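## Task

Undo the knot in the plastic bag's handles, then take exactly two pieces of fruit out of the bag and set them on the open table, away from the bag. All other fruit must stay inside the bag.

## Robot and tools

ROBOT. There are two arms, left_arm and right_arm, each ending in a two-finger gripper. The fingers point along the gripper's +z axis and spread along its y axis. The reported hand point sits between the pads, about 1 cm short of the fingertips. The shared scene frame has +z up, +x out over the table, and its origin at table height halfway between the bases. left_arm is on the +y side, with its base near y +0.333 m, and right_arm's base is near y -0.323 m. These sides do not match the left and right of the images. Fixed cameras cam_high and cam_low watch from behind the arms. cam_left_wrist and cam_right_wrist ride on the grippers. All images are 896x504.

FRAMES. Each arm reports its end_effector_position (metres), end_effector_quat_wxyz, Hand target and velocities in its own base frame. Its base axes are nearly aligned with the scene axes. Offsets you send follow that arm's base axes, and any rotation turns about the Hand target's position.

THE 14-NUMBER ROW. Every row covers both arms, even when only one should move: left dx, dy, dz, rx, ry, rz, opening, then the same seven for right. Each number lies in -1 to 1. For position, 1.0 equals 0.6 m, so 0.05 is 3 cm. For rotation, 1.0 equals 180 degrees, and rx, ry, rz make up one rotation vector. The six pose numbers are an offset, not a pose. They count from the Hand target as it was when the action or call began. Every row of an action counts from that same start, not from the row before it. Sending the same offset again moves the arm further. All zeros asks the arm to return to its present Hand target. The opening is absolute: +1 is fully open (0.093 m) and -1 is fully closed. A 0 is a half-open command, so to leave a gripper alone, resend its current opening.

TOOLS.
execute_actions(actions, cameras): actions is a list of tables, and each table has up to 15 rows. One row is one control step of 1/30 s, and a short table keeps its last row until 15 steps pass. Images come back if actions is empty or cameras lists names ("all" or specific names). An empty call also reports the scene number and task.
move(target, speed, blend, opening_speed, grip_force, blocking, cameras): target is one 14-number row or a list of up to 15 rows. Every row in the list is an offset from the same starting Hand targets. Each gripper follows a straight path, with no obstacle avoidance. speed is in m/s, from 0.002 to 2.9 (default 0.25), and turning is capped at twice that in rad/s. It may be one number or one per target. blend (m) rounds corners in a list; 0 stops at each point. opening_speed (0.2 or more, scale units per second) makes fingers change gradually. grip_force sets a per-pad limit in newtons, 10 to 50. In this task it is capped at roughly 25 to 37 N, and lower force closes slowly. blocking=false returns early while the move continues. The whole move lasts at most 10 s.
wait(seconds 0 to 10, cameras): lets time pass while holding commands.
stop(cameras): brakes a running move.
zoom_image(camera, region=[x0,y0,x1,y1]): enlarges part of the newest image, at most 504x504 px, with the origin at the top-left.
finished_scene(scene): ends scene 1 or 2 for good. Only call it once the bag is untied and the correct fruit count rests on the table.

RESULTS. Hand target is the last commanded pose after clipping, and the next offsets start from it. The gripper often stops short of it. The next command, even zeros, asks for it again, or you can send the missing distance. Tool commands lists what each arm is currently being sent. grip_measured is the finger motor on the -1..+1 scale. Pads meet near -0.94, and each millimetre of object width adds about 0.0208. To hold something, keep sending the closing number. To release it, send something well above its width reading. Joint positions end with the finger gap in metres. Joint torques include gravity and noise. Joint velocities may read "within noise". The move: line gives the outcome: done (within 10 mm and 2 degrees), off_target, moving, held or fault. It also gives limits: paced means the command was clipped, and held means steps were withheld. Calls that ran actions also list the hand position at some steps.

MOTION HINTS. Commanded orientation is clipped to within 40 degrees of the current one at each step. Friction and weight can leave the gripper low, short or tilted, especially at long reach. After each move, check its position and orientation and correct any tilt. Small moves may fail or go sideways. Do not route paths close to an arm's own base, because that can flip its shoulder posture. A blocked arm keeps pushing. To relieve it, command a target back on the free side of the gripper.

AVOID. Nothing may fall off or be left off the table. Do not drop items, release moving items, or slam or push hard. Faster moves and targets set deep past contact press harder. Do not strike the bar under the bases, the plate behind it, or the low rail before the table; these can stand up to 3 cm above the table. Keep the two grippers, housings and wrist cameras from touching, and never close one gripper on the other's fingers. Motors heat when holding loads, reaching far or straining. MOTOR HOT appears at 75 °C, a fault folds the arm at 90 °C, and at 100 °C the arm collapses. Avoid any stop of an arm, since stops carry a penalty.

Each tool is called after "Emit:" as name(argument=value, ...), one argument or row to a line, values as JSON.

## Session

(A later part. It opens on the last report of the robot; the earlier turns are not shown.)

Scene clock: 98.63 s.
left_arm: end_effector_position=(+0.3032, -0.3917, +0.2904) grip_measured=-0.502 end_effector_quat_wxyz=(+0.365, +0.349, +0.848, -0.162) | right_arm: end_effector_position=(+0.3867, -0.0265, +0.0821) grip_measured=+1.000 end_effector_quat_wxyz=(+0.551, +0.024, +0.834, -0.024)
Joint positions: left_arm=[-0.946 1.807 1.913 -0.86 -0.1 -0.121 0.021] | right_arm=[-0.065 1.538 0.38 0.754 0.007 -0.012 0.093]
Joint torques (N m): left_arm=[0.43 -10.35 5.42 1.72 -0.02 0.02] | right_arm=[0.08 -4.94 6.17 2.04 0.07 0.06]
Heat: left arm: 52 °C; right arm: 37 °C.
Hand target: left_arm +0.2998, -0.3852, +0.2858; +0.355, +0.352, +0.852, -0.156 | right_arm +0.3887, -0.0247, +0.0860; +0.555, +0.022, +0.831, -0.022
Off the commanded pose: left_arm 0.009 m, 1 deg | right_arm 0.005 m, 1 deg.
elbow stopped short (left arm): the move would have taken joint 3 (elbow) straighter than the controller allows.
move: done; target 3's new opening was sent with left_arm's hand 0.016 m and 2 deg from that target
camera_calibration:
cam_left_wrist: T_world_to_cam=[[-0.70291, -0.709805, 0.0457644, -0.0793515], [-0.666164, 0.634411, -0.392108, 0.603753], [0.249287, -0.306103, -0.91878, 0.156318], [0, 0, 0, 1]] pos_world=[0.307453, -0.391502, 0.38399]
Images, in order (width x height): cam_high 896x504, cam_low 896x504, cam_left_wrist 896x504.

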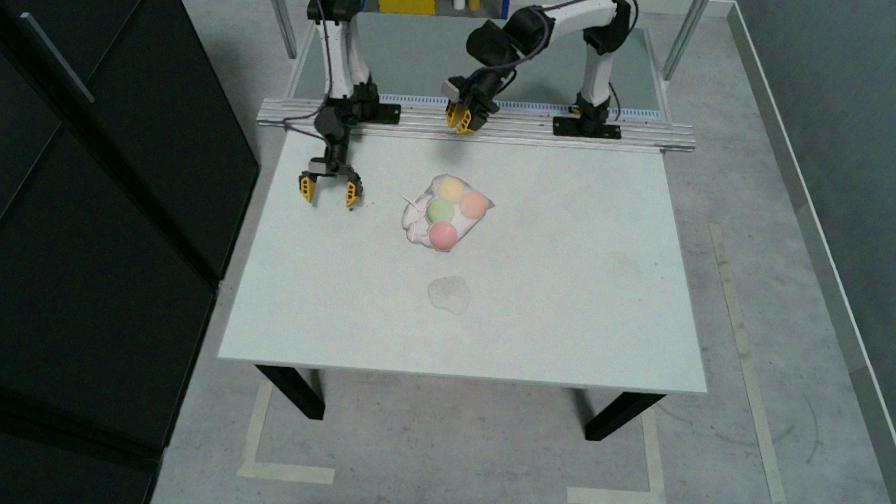

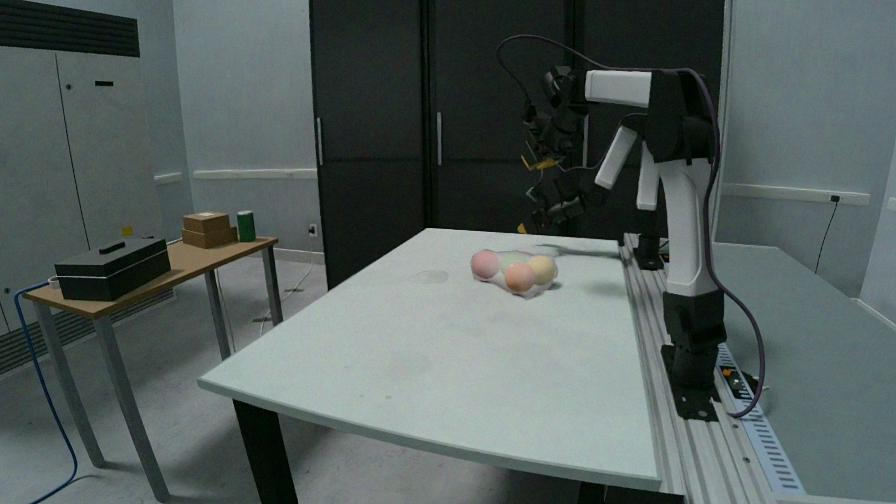

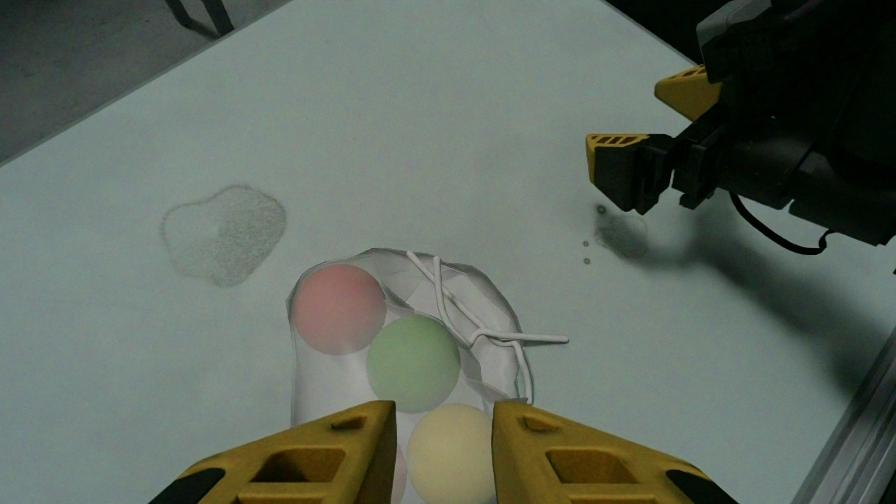

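Emit:
move(
  target=[0.05,-0.12,-0.04,0.05,0.05,0,-0.5,0,0,0,0,0,0,1],
  cameras=["cam_left_wrist"],
)

Emit:
zoom_image(
  camera="cam_left_wrist",
  region=[250, 200, 600, 450],
)

Scene clock: 100.73 s.
left_arm: end_effector_position=(+0.3354, -0.4511, +0.2705) grip_measured=-0.502 end_effector_quat_wxyz=(+0.316, +0.357, +0.868, -0.139) | right_arm: end_effector_position=(+0.3867, -0.0265, +0.0821) grip_measured=+1.000 end_effector_quat_wxyz=(+0.551, +0.024, +0.834, -0.024)
Joint positions: left_arm=[-0.961 2.389 2.845 -1.327 -0.1 -0.144 0.021] | right_arm=[-0.065 1.538 0.38 0.754 0.007 -0.012 0.093]
Joint torques (N m): left_arm=[-0.68 -10.63 7.64 1.55 0.08 -0.1] | right_arm=[0.01 -4.83 6.15 2.03 0.06 0.07]
Heat: left arm: 52 °C; right arm: 37 °C.
Hand target: left_arm +0.3298, -0.4572, +0.2618; +0.259, +0.365, +0.887, -0.116 | right_arm +0.3887, -0.0247, +0.0860; +0.555, +0.022, +0.831, -0.022
Off the commanded pose: left_arm 0.012 m, 7 deg | right_arm 0.005 m, 1 deg.
elbow stopped short (left arm): the move would have taken joint 3 (elbow) straighter than the controller allows.
move: off_target (left_arm)
camera_calibration:
cam_left_wrist: T_world_to_cam=[[-0.698509, -0.714433, 0.0408629, -0.10013], [-0.693919, 0.66229, -0.282576, 0.647325], [0.174818, -0.225737, -0.958374, 0.183788], [0, 0, 0, 1]] pos_world=[0.347119, -0.458765, 0.363148]
Images, in order (width x height): cam_left_wrist 896x504.

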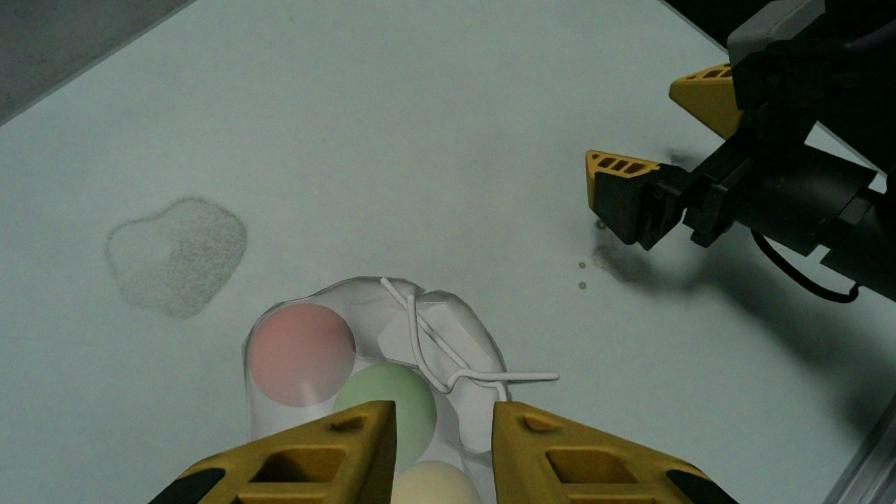

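Scaled by 1.440 from the camera's 896x504 image, which has a finer 1280x720 frame.

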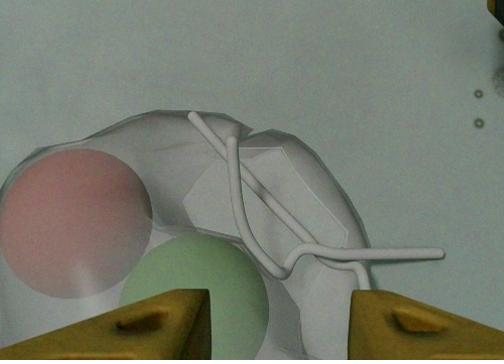

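Emit:
move(
  target=[-0.12,0.05,0.0,-0.05,-0.05,0,-0.5,0,0,0,0,0,0,1],
  cameras=["cam_left_wrist"],
)

Emit:
zoom_image(
  camera="cam_left_wrist",
  region=[300, 150, 620, 400],
)

Scene clock: 103.73 s.
left_arm: end_effector_position=(+0.2585, -0.4289, +0.2601) grip_measured=-0.502 end_effector_quat_wxyz=(+0.349, +0.354, +0.853, -0.156) | right_arm: end_effector_position=(+0.3867, -0.0265, +0.0821) grip_measured=+1.000 end_effector_quat_wxyz=(+0.551, +0.024, +0.834, -0.024)
Joint positions: left_arm=[-1.095 1.84 1.859 -0.824 -0.198 -0.228 0.021] | right_arm=[-0.065 1.538 0.38 0.754 0.007 -0.012 0.093]
Joint torques (N m): left_arm=[-0.05 -10.85 5.38 1.93 -0.21 0] | right_arm=[0.02 -4.83 6.11 2.01 0.07 0.05]
Heat: left arm: 51 °C; right arm: 37 °C.
Hand target: left_arm +0.2578, -0.4272, +0.2617; +0.355, +0.352, +0.852, -0.156 | right_arm +0.3887, -0.0247, +0.0860; +0.555, +0.022, +0.831, -0.022
Off the commanded pose: left_arm 0.003 m, 1 deg | right_arm 0.005 m, 1 deg.
move: done
camera_calibration:
cam_left_wrist: T_world_to_cam=[[-0.705128, -0.7077, 0.0442211, -0.133898], [-0.672369, 0.647513, -0.358675, 0.584192], [0.2252, -0.282645, -0.932414, 0.148024], [0, 0, 0, 1]] pos_world=[0.265042, -0.431193, 0.353476]
Images, in order (width x height): cam_left_wrist 896x504.

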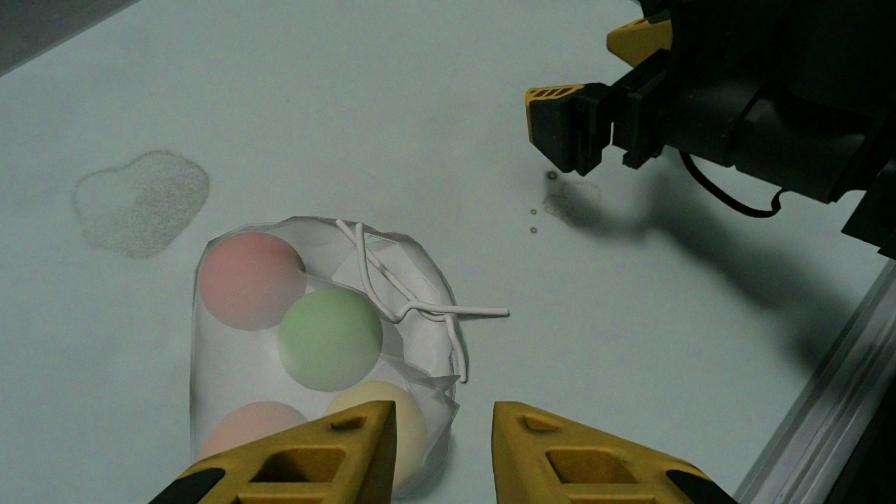

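Scaled by 1.575 from the camera's 896x504 image, which has a finer 1280x720 frame.

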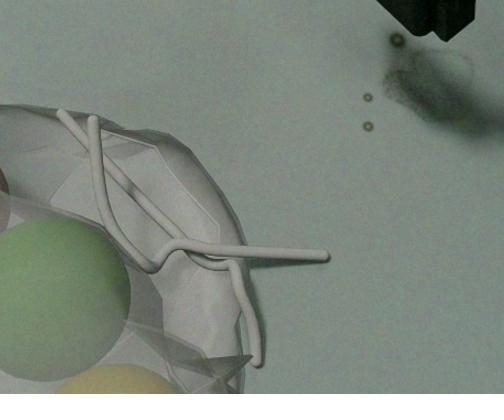

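Emit:
move(
  target=[0.042,-0.09,-0.345,0.04,0.04,0,-0.5,0,0,0,0,0,0,1],
  cameras=["cam_left_wrist"],
)

Scene clock: 106.13 s.
left_arm: end_effector_position=(+0.2789, -0.4732, +0.0496) grip_measured=-0.502 end_effector_quat_wxyz=(+0.272, +0.370, +0.881, -0.108) | right_arm: end_effector_position=(+0.3867, -0.0265, +0.0821) grip_measured=+1.000 end_effector_quat_wxyz=(+0.551, +0.024, +0.834, -0.024)
Joint positions: left_arm=[-1.091 2.21 1.672 -0.461 -0.175 -0.245 0.021] | right_arm=[-0.065 1.538 0.38 0.754 0.007 -0.012 0.093]
Joint torques (N m): left_arm=[0.59 -11.74 8.65 1.65 0.05 -0.11] | right_arm=[0.01 -4.88 6.13 2.02 0.07 0.06]
Heat: left arm: 50 °C; right arm: 37 °C.
Hand target: left_arm +0.2831, -0.4812, +0.0547; +0.278, +0.363, +0.881, -0.124 | right_arm +0.3887, -0.0247, +0.0860; +0.555, +0.022, +0.831, -0.022
Off the commanded pose: left_arm 0.010 m, 2 deg | right_arm 0.005 m, 1 deg.
move: done
camera_calibration:
cam_left_wrist: T_world_to_cam=[[-0.700925, -0.713128, 0.0123181, -0.143635], [-0.703467, 0.688374, -0.17685, 0.570127], [0.117637, -0.132624, -0.984161, 0.0382253], [0, 0, 0, 1]] pos_world=[0.295891, -0.489821, 0.140216]
Images, in order (width x height): cam_left_wrist 896x504.

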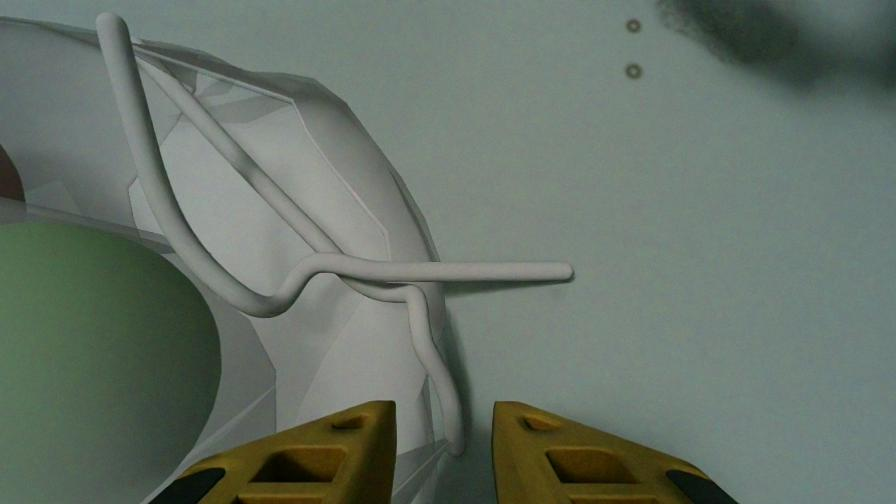

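Emit:
move(
  target=[
    [0,-0.006,-0.083,0,0,0,-0.5,0,0,0,0,0,0,1],
    [0,-0.006,-0.083,0,0,0,-1,0,0,0,0,0,0,1],
  ],
  speed=0.08,
  cameras=["cam_left_wrist"],
)

Scene clock: 108.50 s.
left_arm: end_effector_position=(+0.2862, -0.4877, +0.0218) grip_measured=-0.973 end_effector_quat_wxyz=(+0.292, +0.363, +0.876, -0.126) | right_arm: end_effector_position=(+0.3867, -0.0265, +0.0821) grip_measured=+1.000 end_effector_quat_wxyz=(+0.551, +0.024, +0.834, -0.024)
Joint positions: left_arm=[-1.091 2.278 1.639 -0.305 -0.173 -0.248 0] | right_arm=[-0.065 1.538 0.38 0.754 0.007 -0.012 0.093]
Joint torques (N m): left_arm=[0.25 -10.99 5.37 1.73 0.03 -0.1] | right_arm=[-0.03 -4.88 6.13 2.02 0.07 0.06]
Heat: left arm: 50 °C; right arm: 38 °C.
Hand target: left_arm +0.2831, -0.4849, +0.0050; +0.279, +0.363, +0.881, -0.124 | right_arm +0.3887, -0.0247, +0.0860; +0.555, +0.022, +0.831, -0.022
Off the commanded pose: left_arm 0.017 m, 2 deg | right_arm 0.005 m, 1 deg.
move: off_target (left_arm); target 2's new opening was sent with left_arm's hand 0.017 m and 2 deg from that target
camera_calibration:
cam_left_wrist: T_world_to_cam=[[-0.69981, -0.713586, 0.0325914, -0.149525], [-0.700469, 0.676572, -0.227142, 0.574746], [0.140035, -0.181786, -0.973316, -0.0224931], [0, 0, 0, 1]] pos_world=[0.301102, -0.499645, 0.113529]
Images, in order (width x height): cam_left_wrist 896x504.

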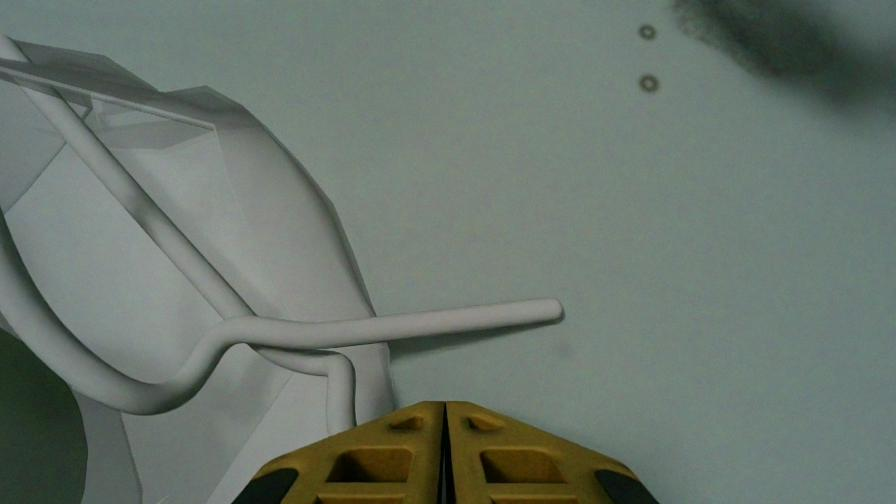

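Emit:
move(
  target=[-0.012,0.025,0.09,0,0,0,-0.4,0,0,0,0,0,0,1],
  cameras=["cam_left_wrist"],
)

Scene clock: 110.07 s.
left_arm: end_effector_position=(+0.2791, -0.4742, +0.0547) grip_measured=-0.402 end_effector_quat_wxyz=(+0.285, +0.365, +0.878, -0.121) | right_arm: end_effector_position=(+0.3867, -0.0265, +0.0821) grip_measured=+1.000 end_effector_quat_wxyz=(+0.551, +0.024, +0.834, -0.024)
Joint positions: left_arm=[-1.091 2.186 1.633 -0.409 -0.173 -0.249 0.026] | right_arm=[-0.065 1.538 0.38 0.754 0.007 -0.012 0.093]
Joint torques (N m): left_arm=[0.38 -13.93 5.85 1.39 0.02 -0.08] | right_arm=[0.05 -4.88 6.11 2.01 0.07 0.04]
Heat: left arm: 50 °C; right arm: 38 °C.
Hand target: left_arm +0.2759, -0.4699, +0.0592; +0.279, +0.363, +0.881, -0.124 | right_arm +0.3887, -0.0247, +0.0860; +0.555, +0.022, +0.831, -0.022
Off the commanded pose: left_arm 0.007 m, 1 deg | right_arm 0.005 m, 1 deg.
move: done
camera_calibration:
cam_left_wrist: T_world_to_cam=[[-0.699366, -0.714244, 0.0272645, -0.146101], [-0.702499, 0.679828, -0.210544, 0.56935], [0.131845, -0.166401, -0.977204, 0.0226853], [0, 0, 0, 1]] pos_world=[0.294798, -0.487637, 0.146025]
Images, in order (width x height): cam_left_wrist 896x504.

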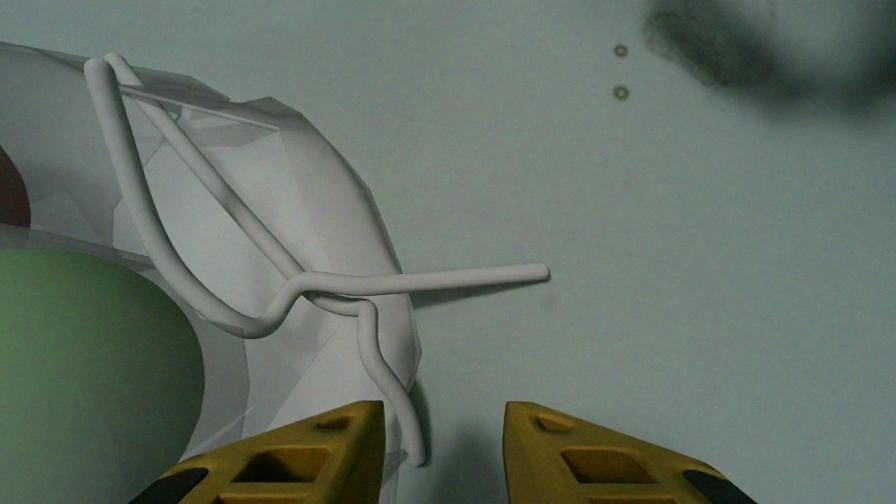

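Emit:
move(
  target=[
    [0.023,0.007,-0.03,0,0,0,-0.4,0,0,0,0,0,0,1],
    [0.023,0.007,-0.098,0,0,0,-0.4,0,0,0,0,0,0,1],
    [0.023,0.007,-0.098,0,0,0,-1,0,0,0,0,0,0,1],
  ],
  speed=0.08,
  cameras=["cam_left_wrist"],
)

Scene clock: 113.10 s.
left_arm: end_effector_position=(+0.2923, -0.4684, +0.0145) grip_measured=-0.932 end_effector_quat_wxyz=(+0.289, +0.356, +0.879, -0.128) | right_arm: end_effector_position=(+0.3867, -0.0265, +0.0821) grip_measured=+1.000 end_effector_quat_wxyz=(+0.551, +0.024, +0.834, -0.024)
Joint positions: left_arm=[-1.06 2.241 1.544 -0.247 -0.154 -0.24 0] | right_arm=[-0.065 1.538 0.38 0.754 0.007 -0.012 0.093]
Joint torques (N m): left_arm=[0.38 -10.82 5.42 1.72 0.03 0.11] | right_arm=[0.03 -4.94 6.17 2.01 0.05 0.03]
Heat: left arm: 50 °C; right arm: 38 °C.
Hand target: left_arm +0.2897, -0.4656, +0.0001; +0.278, +0.363, +0.881, -0.124 | right_arm +0.3887, -0.0247, +0.0860; +0.555, +0.022, +0.831, -0.022
Off the commanded pose: left_arm 0.015 m, 2 deg | right_arm 0.005 m, 1 deg.
move: off_target (left_arm); target 3's new opening was sent with left_arm's hand 0.014 m and 1 deg from that target
camera_calibration:
cam_left_wrist: T_world_to_cam=[[-0.689203, -0.72332, 0.0425202, -0.139039], [-0.712197, 0.66547, -0.22344, 0.562538], [0.133322, -0.184278, -0.97379, -0.0261637], [0, 0, 0, 1]] pos_world=[0.3083, -0.479743, 0.106127]
Images, in order (width x height): cam_left_wrist 896x504.

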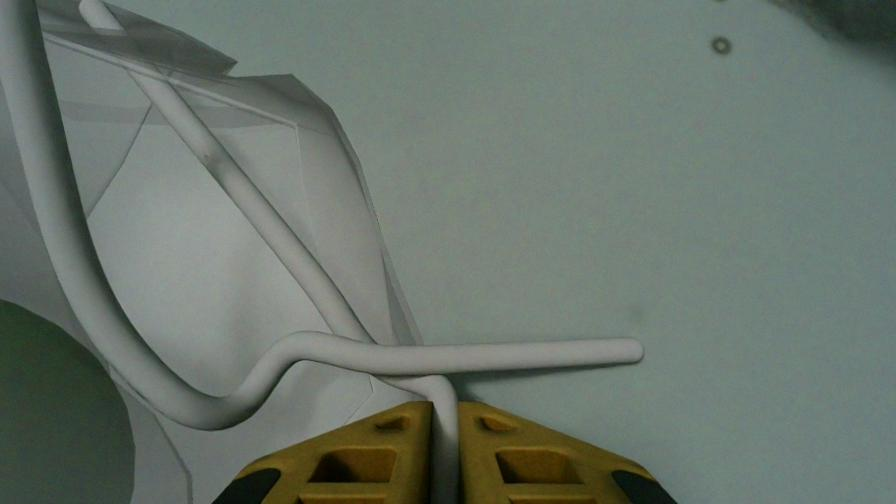

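Emit:
move(
  target=[
    [0.0,0.03,0.26,0,0,0,-1,0,0,0,0,0,0,1],
    [0.1,0.34,0.27,0,0,0,-1,0,0,0,0,0,0,1],
    [0.1,0.42,0.14,0,0,0,-1,0,0,0,0,0,0,1],
  ],
  speed=0.13,
  blend=0.03,
  cameras=["cam_high","cam_low","cam_left_wrist"],
)

Emit:
zoom_image(
  camera="cam_low",
  region=[450, 190, 590, 310],
)

Emit:
zoom_image(
  camera="cam_high",
  region=[390, 150, 530, 270],
)

Scene clock: 117.97 s.
left_arm: end_effector_position=(+0.3515, -0.2136, +0.0792) grip_measured=-0.932 end_effector_quat_wxyz=(+0.269, +0.358, +0.886, -0.119) | right_arm: end_effector_position=(+0.3867, -0.0265, +0.0821) grip_measured=+1.000 end_effector_quat_wxyz=(+0.551, +0.024, +0.834, -0.024)
Joint positions: left_arm=[-0.472 1.673 1.045 -0.37 0.182 0.242 0] | right_arm=[-0.065 1.538 0.38 0.754 0.007 -0.012 0.093]
Joint torques (N m): left_arm=[0.53 -9.57 5.22 1.67 0.3 0.14] | right_arm=[0.03 -4.79 6.13 2.02 0.07 0.06]
Heat: left arm: 50 °C; right arm: 38 °C.
Hand target: left_arm +0.3498, -0.2136, +0.0843; +0.279, +0.363, +0.881, -0.124 | right_arm +0.3887, -0.0247, +0.0860; +0.555, +0.022, +0.831, -0.022
Off the commanded pose: left_arm 0.005 m, 1 deg | right_arm 0.005 m, 1 deg.
move: done
camera_calibration:
cam_left_wrist: T_world_to_cam=[[-0.6867, -0.725809, 0.0405552, 0.0820256], [-0.719756, 0.67103, -0.177962, 0.449752], [0.101953, -0.151396, -0.983201, 0.0946918], [0, 0, 0, 1]] pos_world=[0.370385, -0.227926, 0.169813]
Images, in order (width x height): cam_high 896x504, cam_low 896x504, cam_left_wrist 896x504.

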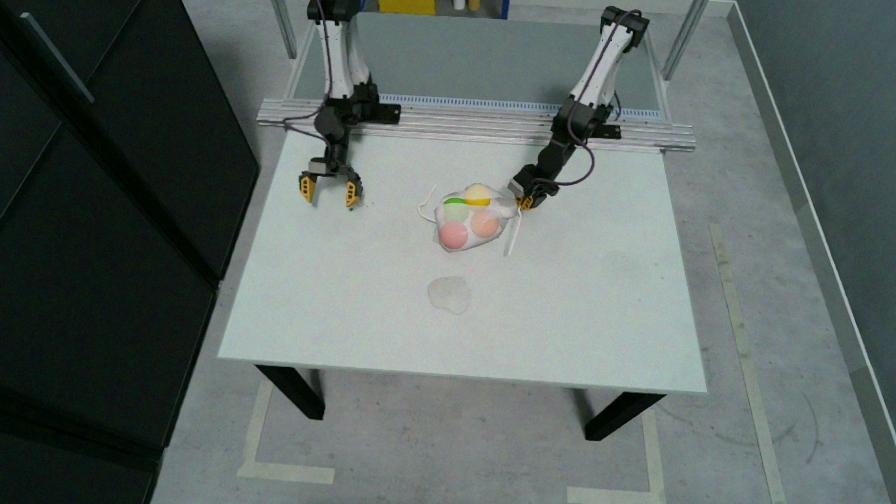

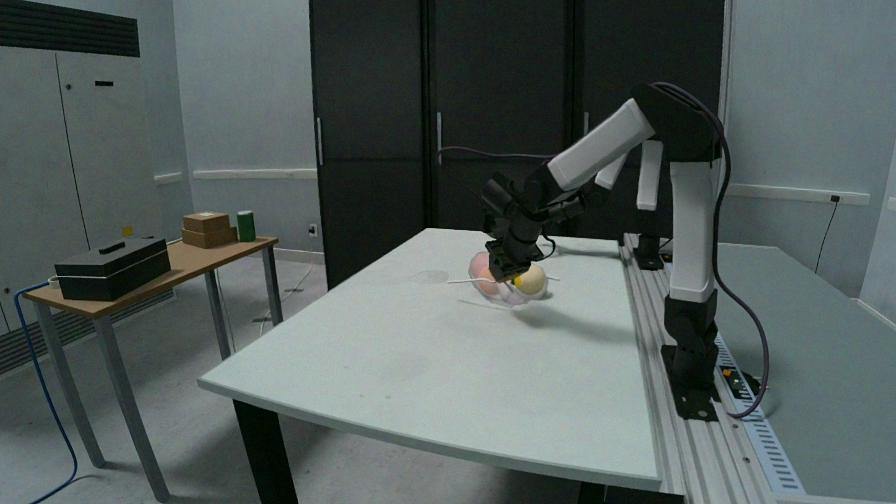

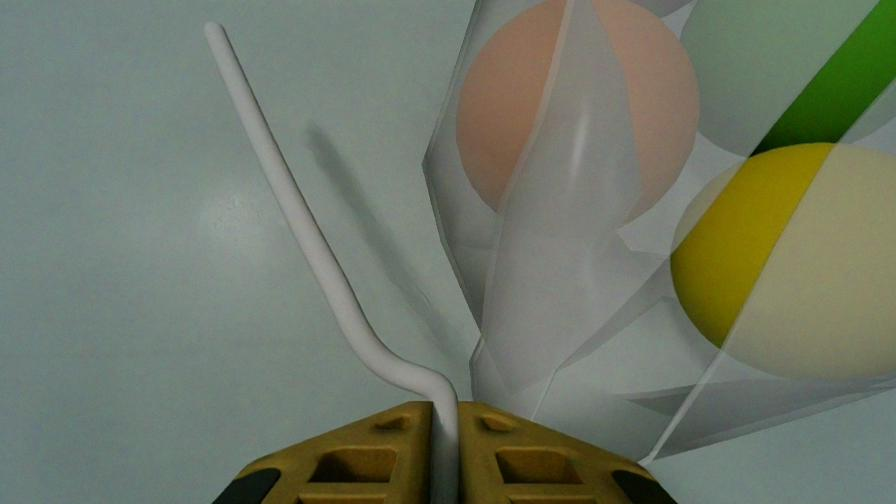

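Scaled by 3.600 from the camera's 896x504 image, which has a finer 1280x720 frame.

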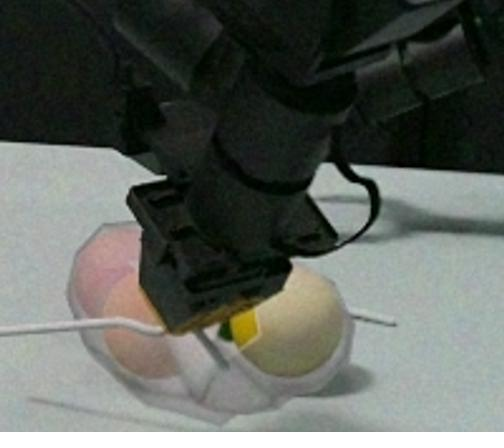

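Scaled by 3.600 from the camera's 896x504 image, which has a finer 1280x720 frame.

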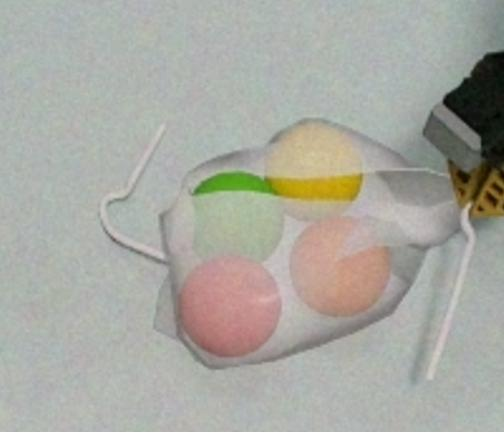

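Emit:
move(
  target=[
    [0.08,0.03,0.08,0,0,0,-1,0,0,0,0,0,0,1],
    [0.2,0.06,0.08,0,0,0,-1,0,0,0,0,0,0,1],
    [0.22,0.06,-0.07,0,0,0,-1,0,0,0,0,0,0,1],
  ],
  speed=0.13,
  blend=0.02,
  cameras=["cam_high","cam_left_wrist"],
)

Emit:
zoom_image(
  camera="cam_high",
  region=[390, 150, 540, 280],
)

Scene clock: 121.20 s.
left_arm: end_effector_position=(+0.4837, -0.1776, +0.0513) grip_measured=-0.932 end_effector_quat_wxyz=(+0.283, +0.358, +0.882, -0.119) | right_arm: end_effector_position=(+0.3867, -0.0265, +0.0821) grip_measured=+1.000 end_effector_quat_wxyz=(+0.551, +0.024, +0.834, -0.024)
Joint positions: left_arm=[-0.255 2.1 1.493 -0.406 0.3 0.43 0] | right_arm=[-0.065 1.538 0.38 0.754 0.007 -0.012 0.093]
Joint torques (N m): left_arm=[0.42 -10.36 5.5 1.59 0.37 0.12] | right_arm=[-0.05 -4.79 6.16 2.02 0.05 0.06]
Heat: left arm: 49 °C; right arm: 38 °C.
Hand target: left_arm +0.4818, -0.1775, +0.0422; +0.279, +0.363, +0.881, -0.124 | right_arm +0.3887, -0.0247, +0.0860; +0.555, +0.022, +0.831, -0.022
Off the commanded pose: left_arm 0.009 m, 1 deg | right_arm 0.005 m, 1 deg.
move: done
camera_calibration:
cam_left_wrist: T_world_to_cam=[[-0.688253, -0.724815, 0.0308526, 0.201471], [-0.714031, 0.669264, -0.205537, 0.514255], [0.128327, -0.163491, -0.978163, 0.0441036], [0, 0, 0, 1]] pos_world=[0.500197, -0.190932, 0.142623]
Images, in order (width x height): cam_high 896x504, cam_left_wrist 896x504.

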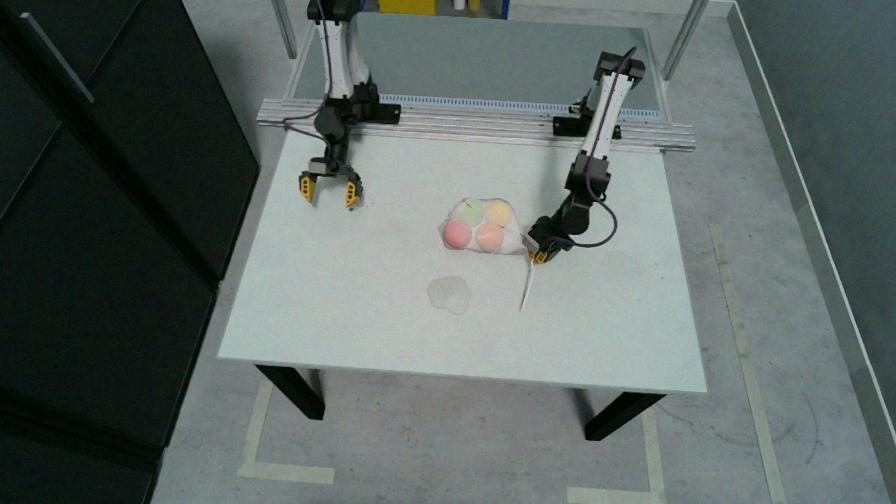

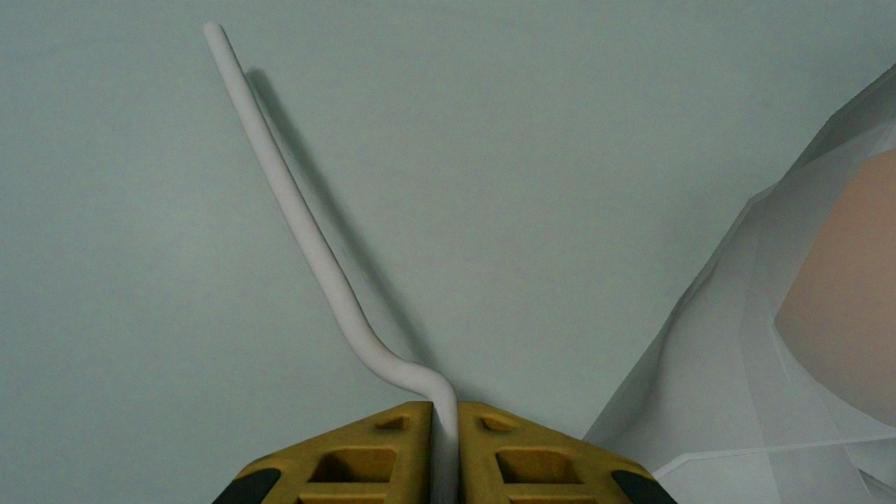

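Scaled by 3.360 from the camera's 896x504 image, which has a finer 1280x720 frame.

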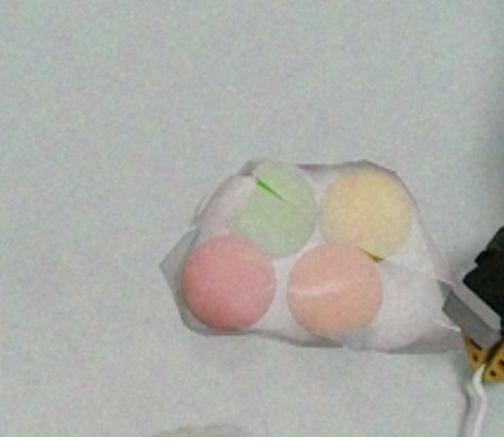

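Emit:
move(
  target=[0,0,0,0,0,0,-1,-0.19,0.33,0.27,-0.05,0.15,0.203,-0.4],
  cameras=["cam_right_wrist"],
)

Emit:
zoom_image(
  camera="cam_right_wrist",
  region=[250, 100, 650, 400],
)

Scene clock: 124.57 s.
left_arm: end_effector_position=(+0.4838, -0.1777, +0.0514) grip_measured=-0.932 end_effector_quat_wxyz=(+0.283, +0.358, +0.882, -0.119) | right_arm: end_effector_position=(+0.2737, +0.1708, +0.2438) grip_measured=-0.399 end_effector_quat_wxyz=(+0.330, -0.286, +0.896, +0.082)
Joint positions: left_arm=[-0.255 2.1 1.493 -0.406 0.3 0.43 0] | right_arm=[0.561 1.205 1.247 -0.92 0.005 -0.059 0.026]
Joint torques (N m): left_arm=[0.44 -10.4 5.53 1.61 0.38 0.12] | right_arm=[0.2 -2.07 9.54 1.41 0.11 0.16]
Heat: left arm: 49 °C; right arm: 38 °C.
Hand target: left_arm +0.4817, -0.1775, +0.0422; +0.279, +0.363, +0.881, -0.124 | right_arm +0.2747, +0.1734, +0.2478; +0.328, -0.285, +0.897, +0.083
Off the commanded pose: left_arm 0.009 m, 1 deg | right_arm 0.005 m, 0 deg.
move: done
camera_calibration:
cam_right_wrist: T_world_to_cam=[[0.56185, -0.823767, 0.0757207, -0.0359467], [-0.791274, -0.561863, -0.241238, 0.410967], [0.241268, 0.0756235, -0.967507, 0.246454], [0, 0, 0, 1]] pos_world=[0.285923, 0.182658, 0.340309]
Images, in order (width x height): cam_right_wrist 896x504.

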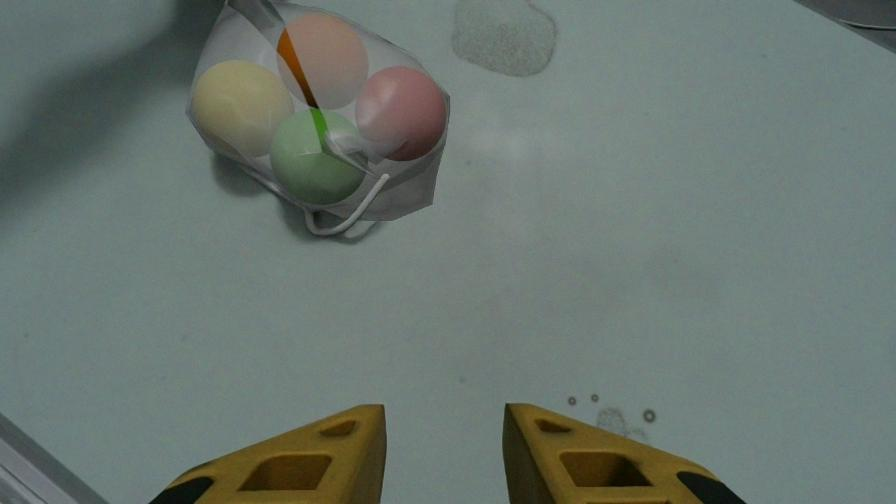

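Scaled by 1.260 from the camera's 896x504 image, which has a finer 1280x720 frame.

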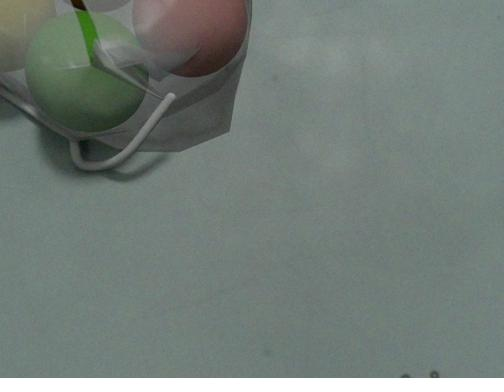

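Emit:
move(
  target=[0,0,0,0,0,0,-1,0.142,0.165,-0.26,0.0,0.0,-0.2,-0.4],
  cameras=["cam_right_wrist"],
)

Scene clock: 127.87 s.
left_arm: end_effector_position=(+0.4838, -0.1777, +0.0514) grip_measured=-0.932 end_effector_quat_wxyz=(+0.283, +0.358, +0.882, -0.119) | right_arm: end_effector_position=(+0.3556, +0.2636, +0.0896) grip_measured=-0.399 end_effector_quat_wxyz=(+0.331, +0.003, +0.943, -0.028)
Joint positions: left_arm=[-0.255 2.1 1.493 -0.406 0.3 0.43 0] | right_arm=[0.828 1.871 1.315 -0.559 0.519 0.712 0.026]
Joint torques (N m): left_arm=[0.51 -10.36 5.53 1.62 0.38 0.13] | right_arm=[0.42 -6.49 9.16 1.23 0.46 0.12]
Heat: left arm: 48 °C; right arm: 37 °C.
Hand target: left_arm +0.4817, -0.1775, +0.0422; +0.279, +0.363, +0.881, -0.124 | right_arm +0.3601, +0.2723, +0.0920; +0.338, +0.006, +0.941, -0.022
Off the commanded pose: left_arm 0.009 m, 1 deg | right_arm 0.010 m, 1 deg.
move: done
camera_calibration:
cam_right_wrist: T_world_to_cam=[[-0.0283199, -0.996056, 0.0840904, 0.260757], [-0.974469, 0.00876561, -0.224352, 0.403777], [0.22273, -0.0882971, -0.970873, 0.120576], [0, 0, 0, 1]] pos_world=[0.373996, 0.266835, 0.185725]
Images, in order (width x height): cam_right_wrist 896x504.

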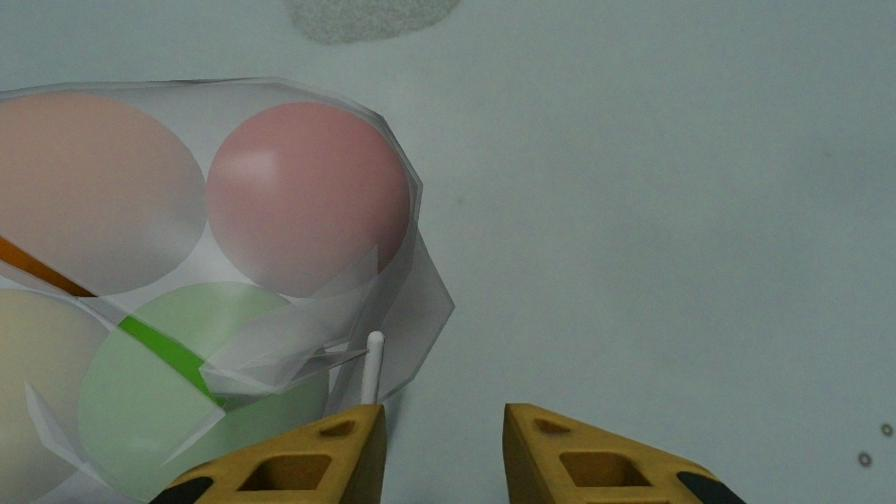

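Emit:
move(
  target=[
    [0,0,0,0,0,0,-1,0.01,0.023,0,0,0,0,-0.5],
    [0,0,0,0,0,0,-1,0.01,0.023,-0.117,0,0,0,-0.5],
    [0,0,0,0,0,0,-1,0.01,0.023,-0.117,0,0,0,-1],
  ],
  speed=0.1,
  cameras=["cam_right_wrist"],
)

Scene clock: 131.33 s.
left_arm: end_effector_position=(+0.4840, -0.1777, +0.0515) grip_measured=-0.932 end_effector_quat_wxyz=(+0.284, +0.358, +0.881, -0.119) | right_arm: end_effector_position=(+0.3680, +0.2828, +0.0306) grip_measured=-0.985 end_effector_quat_wxyz=(+0.339, +0.008, +0.941, -0.021)
Joint positions: left_arm=[-0.255 2.1 1.493 -0.405 0.3 0.431 0] | right_arm=[0.839 2.03 1.277 -0.347 0.529 0.727 0]
Joint torques (N m): left_arm=[0.47 -10.39 5.53 1.62 0.39 0.12] | right_arm=[0.42 -7.23 5.75 1.35 0.44 0.1]
Heat: left arm: 48 °C; right arm: 37 °C.
Hand target: left_arm +0.4817, -0.1775, +0.0422; +0.279, +0.363, +0.881, -0.124 | right_arm +0.3660, +0.2861, +0.0218; +0.338, +0.006, +0.941, -0.022
Off the commanded pose: left_arm 0.010 m, 1 deg | right_arm 0.010 m, 0 deg.
move: done
camera_calibration:
cam_right_wrist: T_world_to_cam=[[-0.0341965, -0.997054, 0.0686525, 0.288084], [-0.97044, 0.0167057, -0.240765, 0.399305], [0.238909, -0.0748564, -0.968152, 0.0524039], [0, 0, 0, 1]] pos_world=[0.384833, 0.284488, 0.127096]
Images, in order (width x height): cam_right_wrist 896x504.

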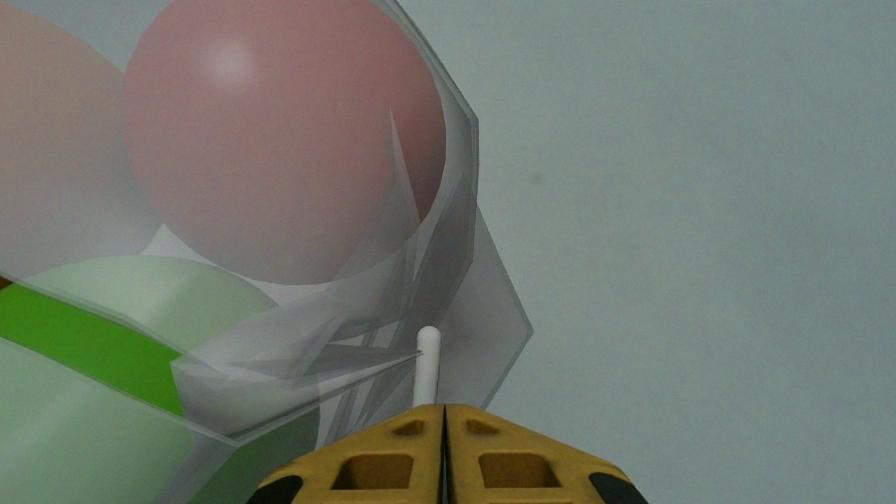

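Emit:
move(
  target=[
    [0,0,0,0,0,0,-1,0,0,0.01,0,0,0,-0.5],
    [0,0,0,0,0,0,-1,0.004,0.008,-0.035,0,0,0,-0.5],
    [0,0,0,0,0,0,-1,0.004,0.008,-0.035,0,0,0,-1],
  ],
  speed=0.1,
  cameras=["cam_right_wrist"],
)

Scene clock: 134.23 s.
left_arm: end_effector_position=(+0.4841, -0.1777, +0.0516) grip_measured=-0.932 end_effector_quat_wxyz=(+0.284, +0.358, +0.881, -0.119) | right_arm: end_effector_position=(+0.3716, +0.2881, +0.0109) grip_measured=-0.938 end_effector_quat_wxyz=(+0.340, +0.009, +0.940, -0.021)
Joint positions: left_arm=[-0.255 2.1 1.493 -0.404 0.3 0.431 0] | right_arm=[0.842 2.09 1.277 -0.287 0.532 0.73 0]
Joint torques (N m): left_arm=[0.47 -10.37 5.49 1.61 0.38 0.12] | right_arm=[0.58 -7.39 5.44 1.4 0.43 0.12]
Heat: left arm: 48 °C; right arm: 36 °C.
Hand target: left_arm +0.4818, -0.1775, +0.0422; +0.279, +0.363, +0.881, -0.124 | right_arm +0.3684, +0.2909, +0.0008; +0.338, +0.006, +0.941, -0.022
Off the commanded pose: left_arm 0.010 m, 1 deg | right_arm 0.011 m, 0 deg.
move: off_target (right_arm); target 3's new opening was sent with right_arm's hand 0.011 m and 0 deg from that target
camera_calibration:
cam_right_wrist: T_world_to_cam=[[-0.0351344, -0.997077, 0.0678388, 0.295194], [-0.969708, 0.0175938, -0.243632, 0.397531], [0.241727, -0.0743437, -0.967492, 0.0315956], [0, 0, 0, 1]] pos_world=[0.388223, 0.289686, 0.107394]
Images, in order (width x height): cam_right_wrist 896x504.

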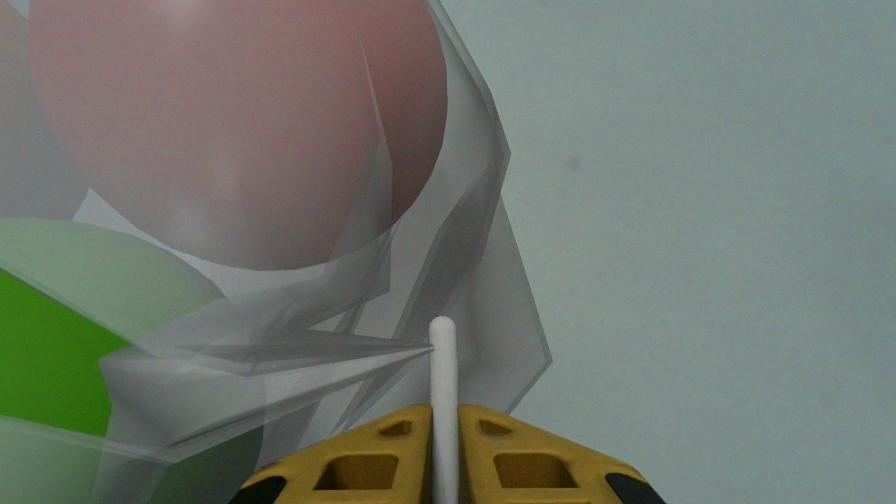

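Emit:
move(
  target=[
    [0,0,0.06,0,0,0,-1,0,0,0.19,0,0,0,-1],
    [0.02,0.02,0.06,0,0,0,-1,-0.09,-0.12,0.21,0,0,0,-1],
  ],
  speed=0.1,
  cameras=["cam_right_wrist","cam_high","cam_low"],
)

Emit:
zoom_image(
  camera="cam_high",
  region=[390, 150, 560, 280],
)

Emit:
zoom_image(
  camera="cam_low",
  region=[420, 190, 590, 310],
)

Scene clock: 138.07 s.
left_arm: end_effector_position=(+0.4845, -0.1751, +0.0723) grip_measured=-0.932 end_effector_quat_wxyz=(+0.272, +0.364, +0.880, -0.143) | right_arm: end_effector_position=(+0.3171, +0.2279, +0.1231) grip_measured=-0.938 end_effector_quat_wxyz=(+0.336, +0.004, +0.942, -0.015)
Joint positions: left_arm=[-0.232 2.1 1.586 -0.535 0.358 0.455 0] | right_arm=[0.837 1.626 1.154 -0.62 0.514 0.719 0]
Joint torques (N m): left_arm=[1.31 -11.34 9.09 1.31 -0.03 0.16] | right_arm=[-0.81 -8.57 5.53 1.02 0.5 -0.04]
Heat: left arm: 48 °C; right arm: 36 °C.
Hand target: left_arm +0.4937, -0.1656, +0.0782; +0.279, +0.363, +0.881, -0.124 | right_arm +0.3144, +0.2189, +0.1268; +0.338, +0.006, +0.941, -0.022
Off the commanded pose: left_arm 0.015 m, 2 deg | right_arm 0.010 m, 1 deg.
move: off_target (left_arm)
camera_calibration:
cam_right_wrist: T_world_to_cam=[[-0.0228079, -0.997928, 0.0601556, 0.222902], [-0.971733, 0.00798613, -0.235949, 0.374899], [0.234979, -0.0638367, -0.969902, 0.149018], [0, 0, 0, 1]] pos_world=[0.334369, 0.228959, 0.219581]
Images, in order (width x height): cam_high 896x504, cam_low 896x504, cam_right_wrist 896x504.

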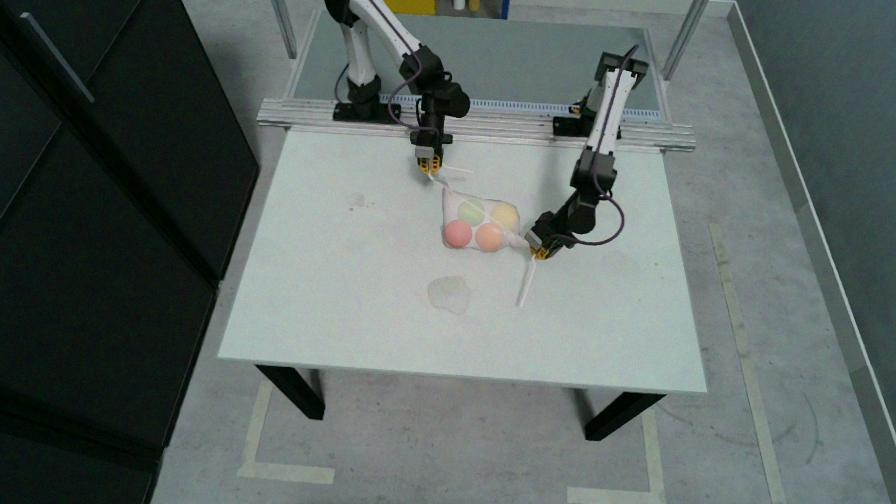

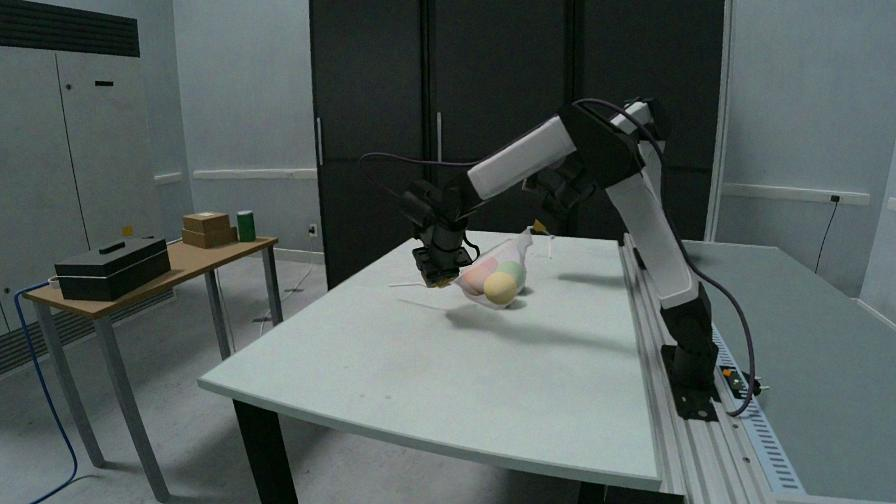

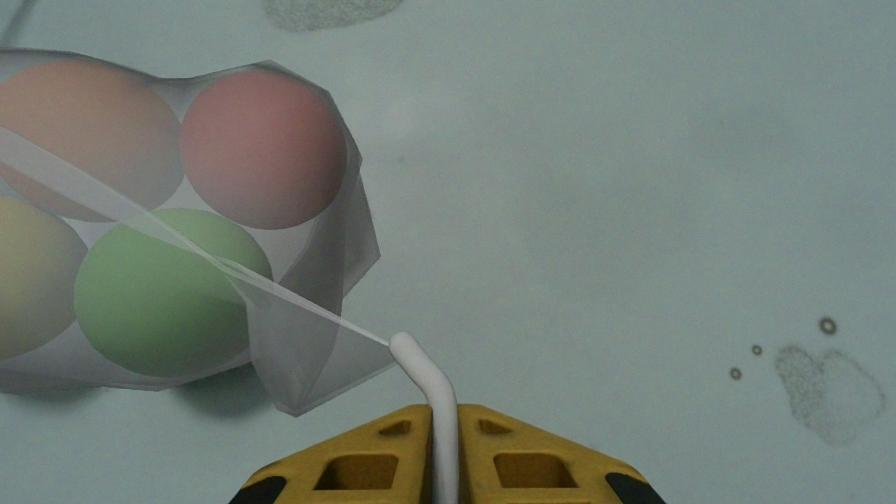

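Scaled by 2.965 from the camera's 896x504 image, which has a finer 1280x720 frame.

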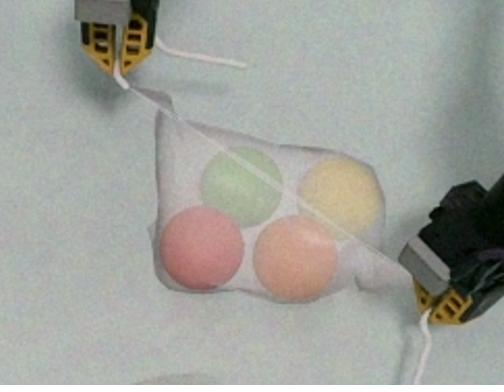

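Scaled by 2.965 from the camera's 896x504 image, which has a finer 1280x720 frame.

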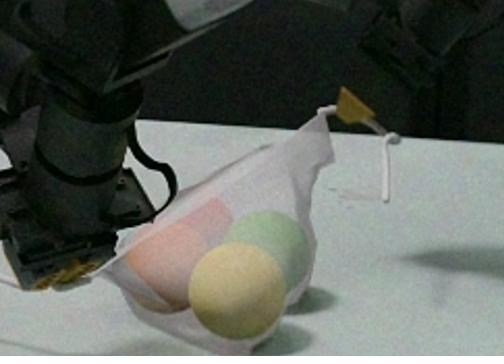

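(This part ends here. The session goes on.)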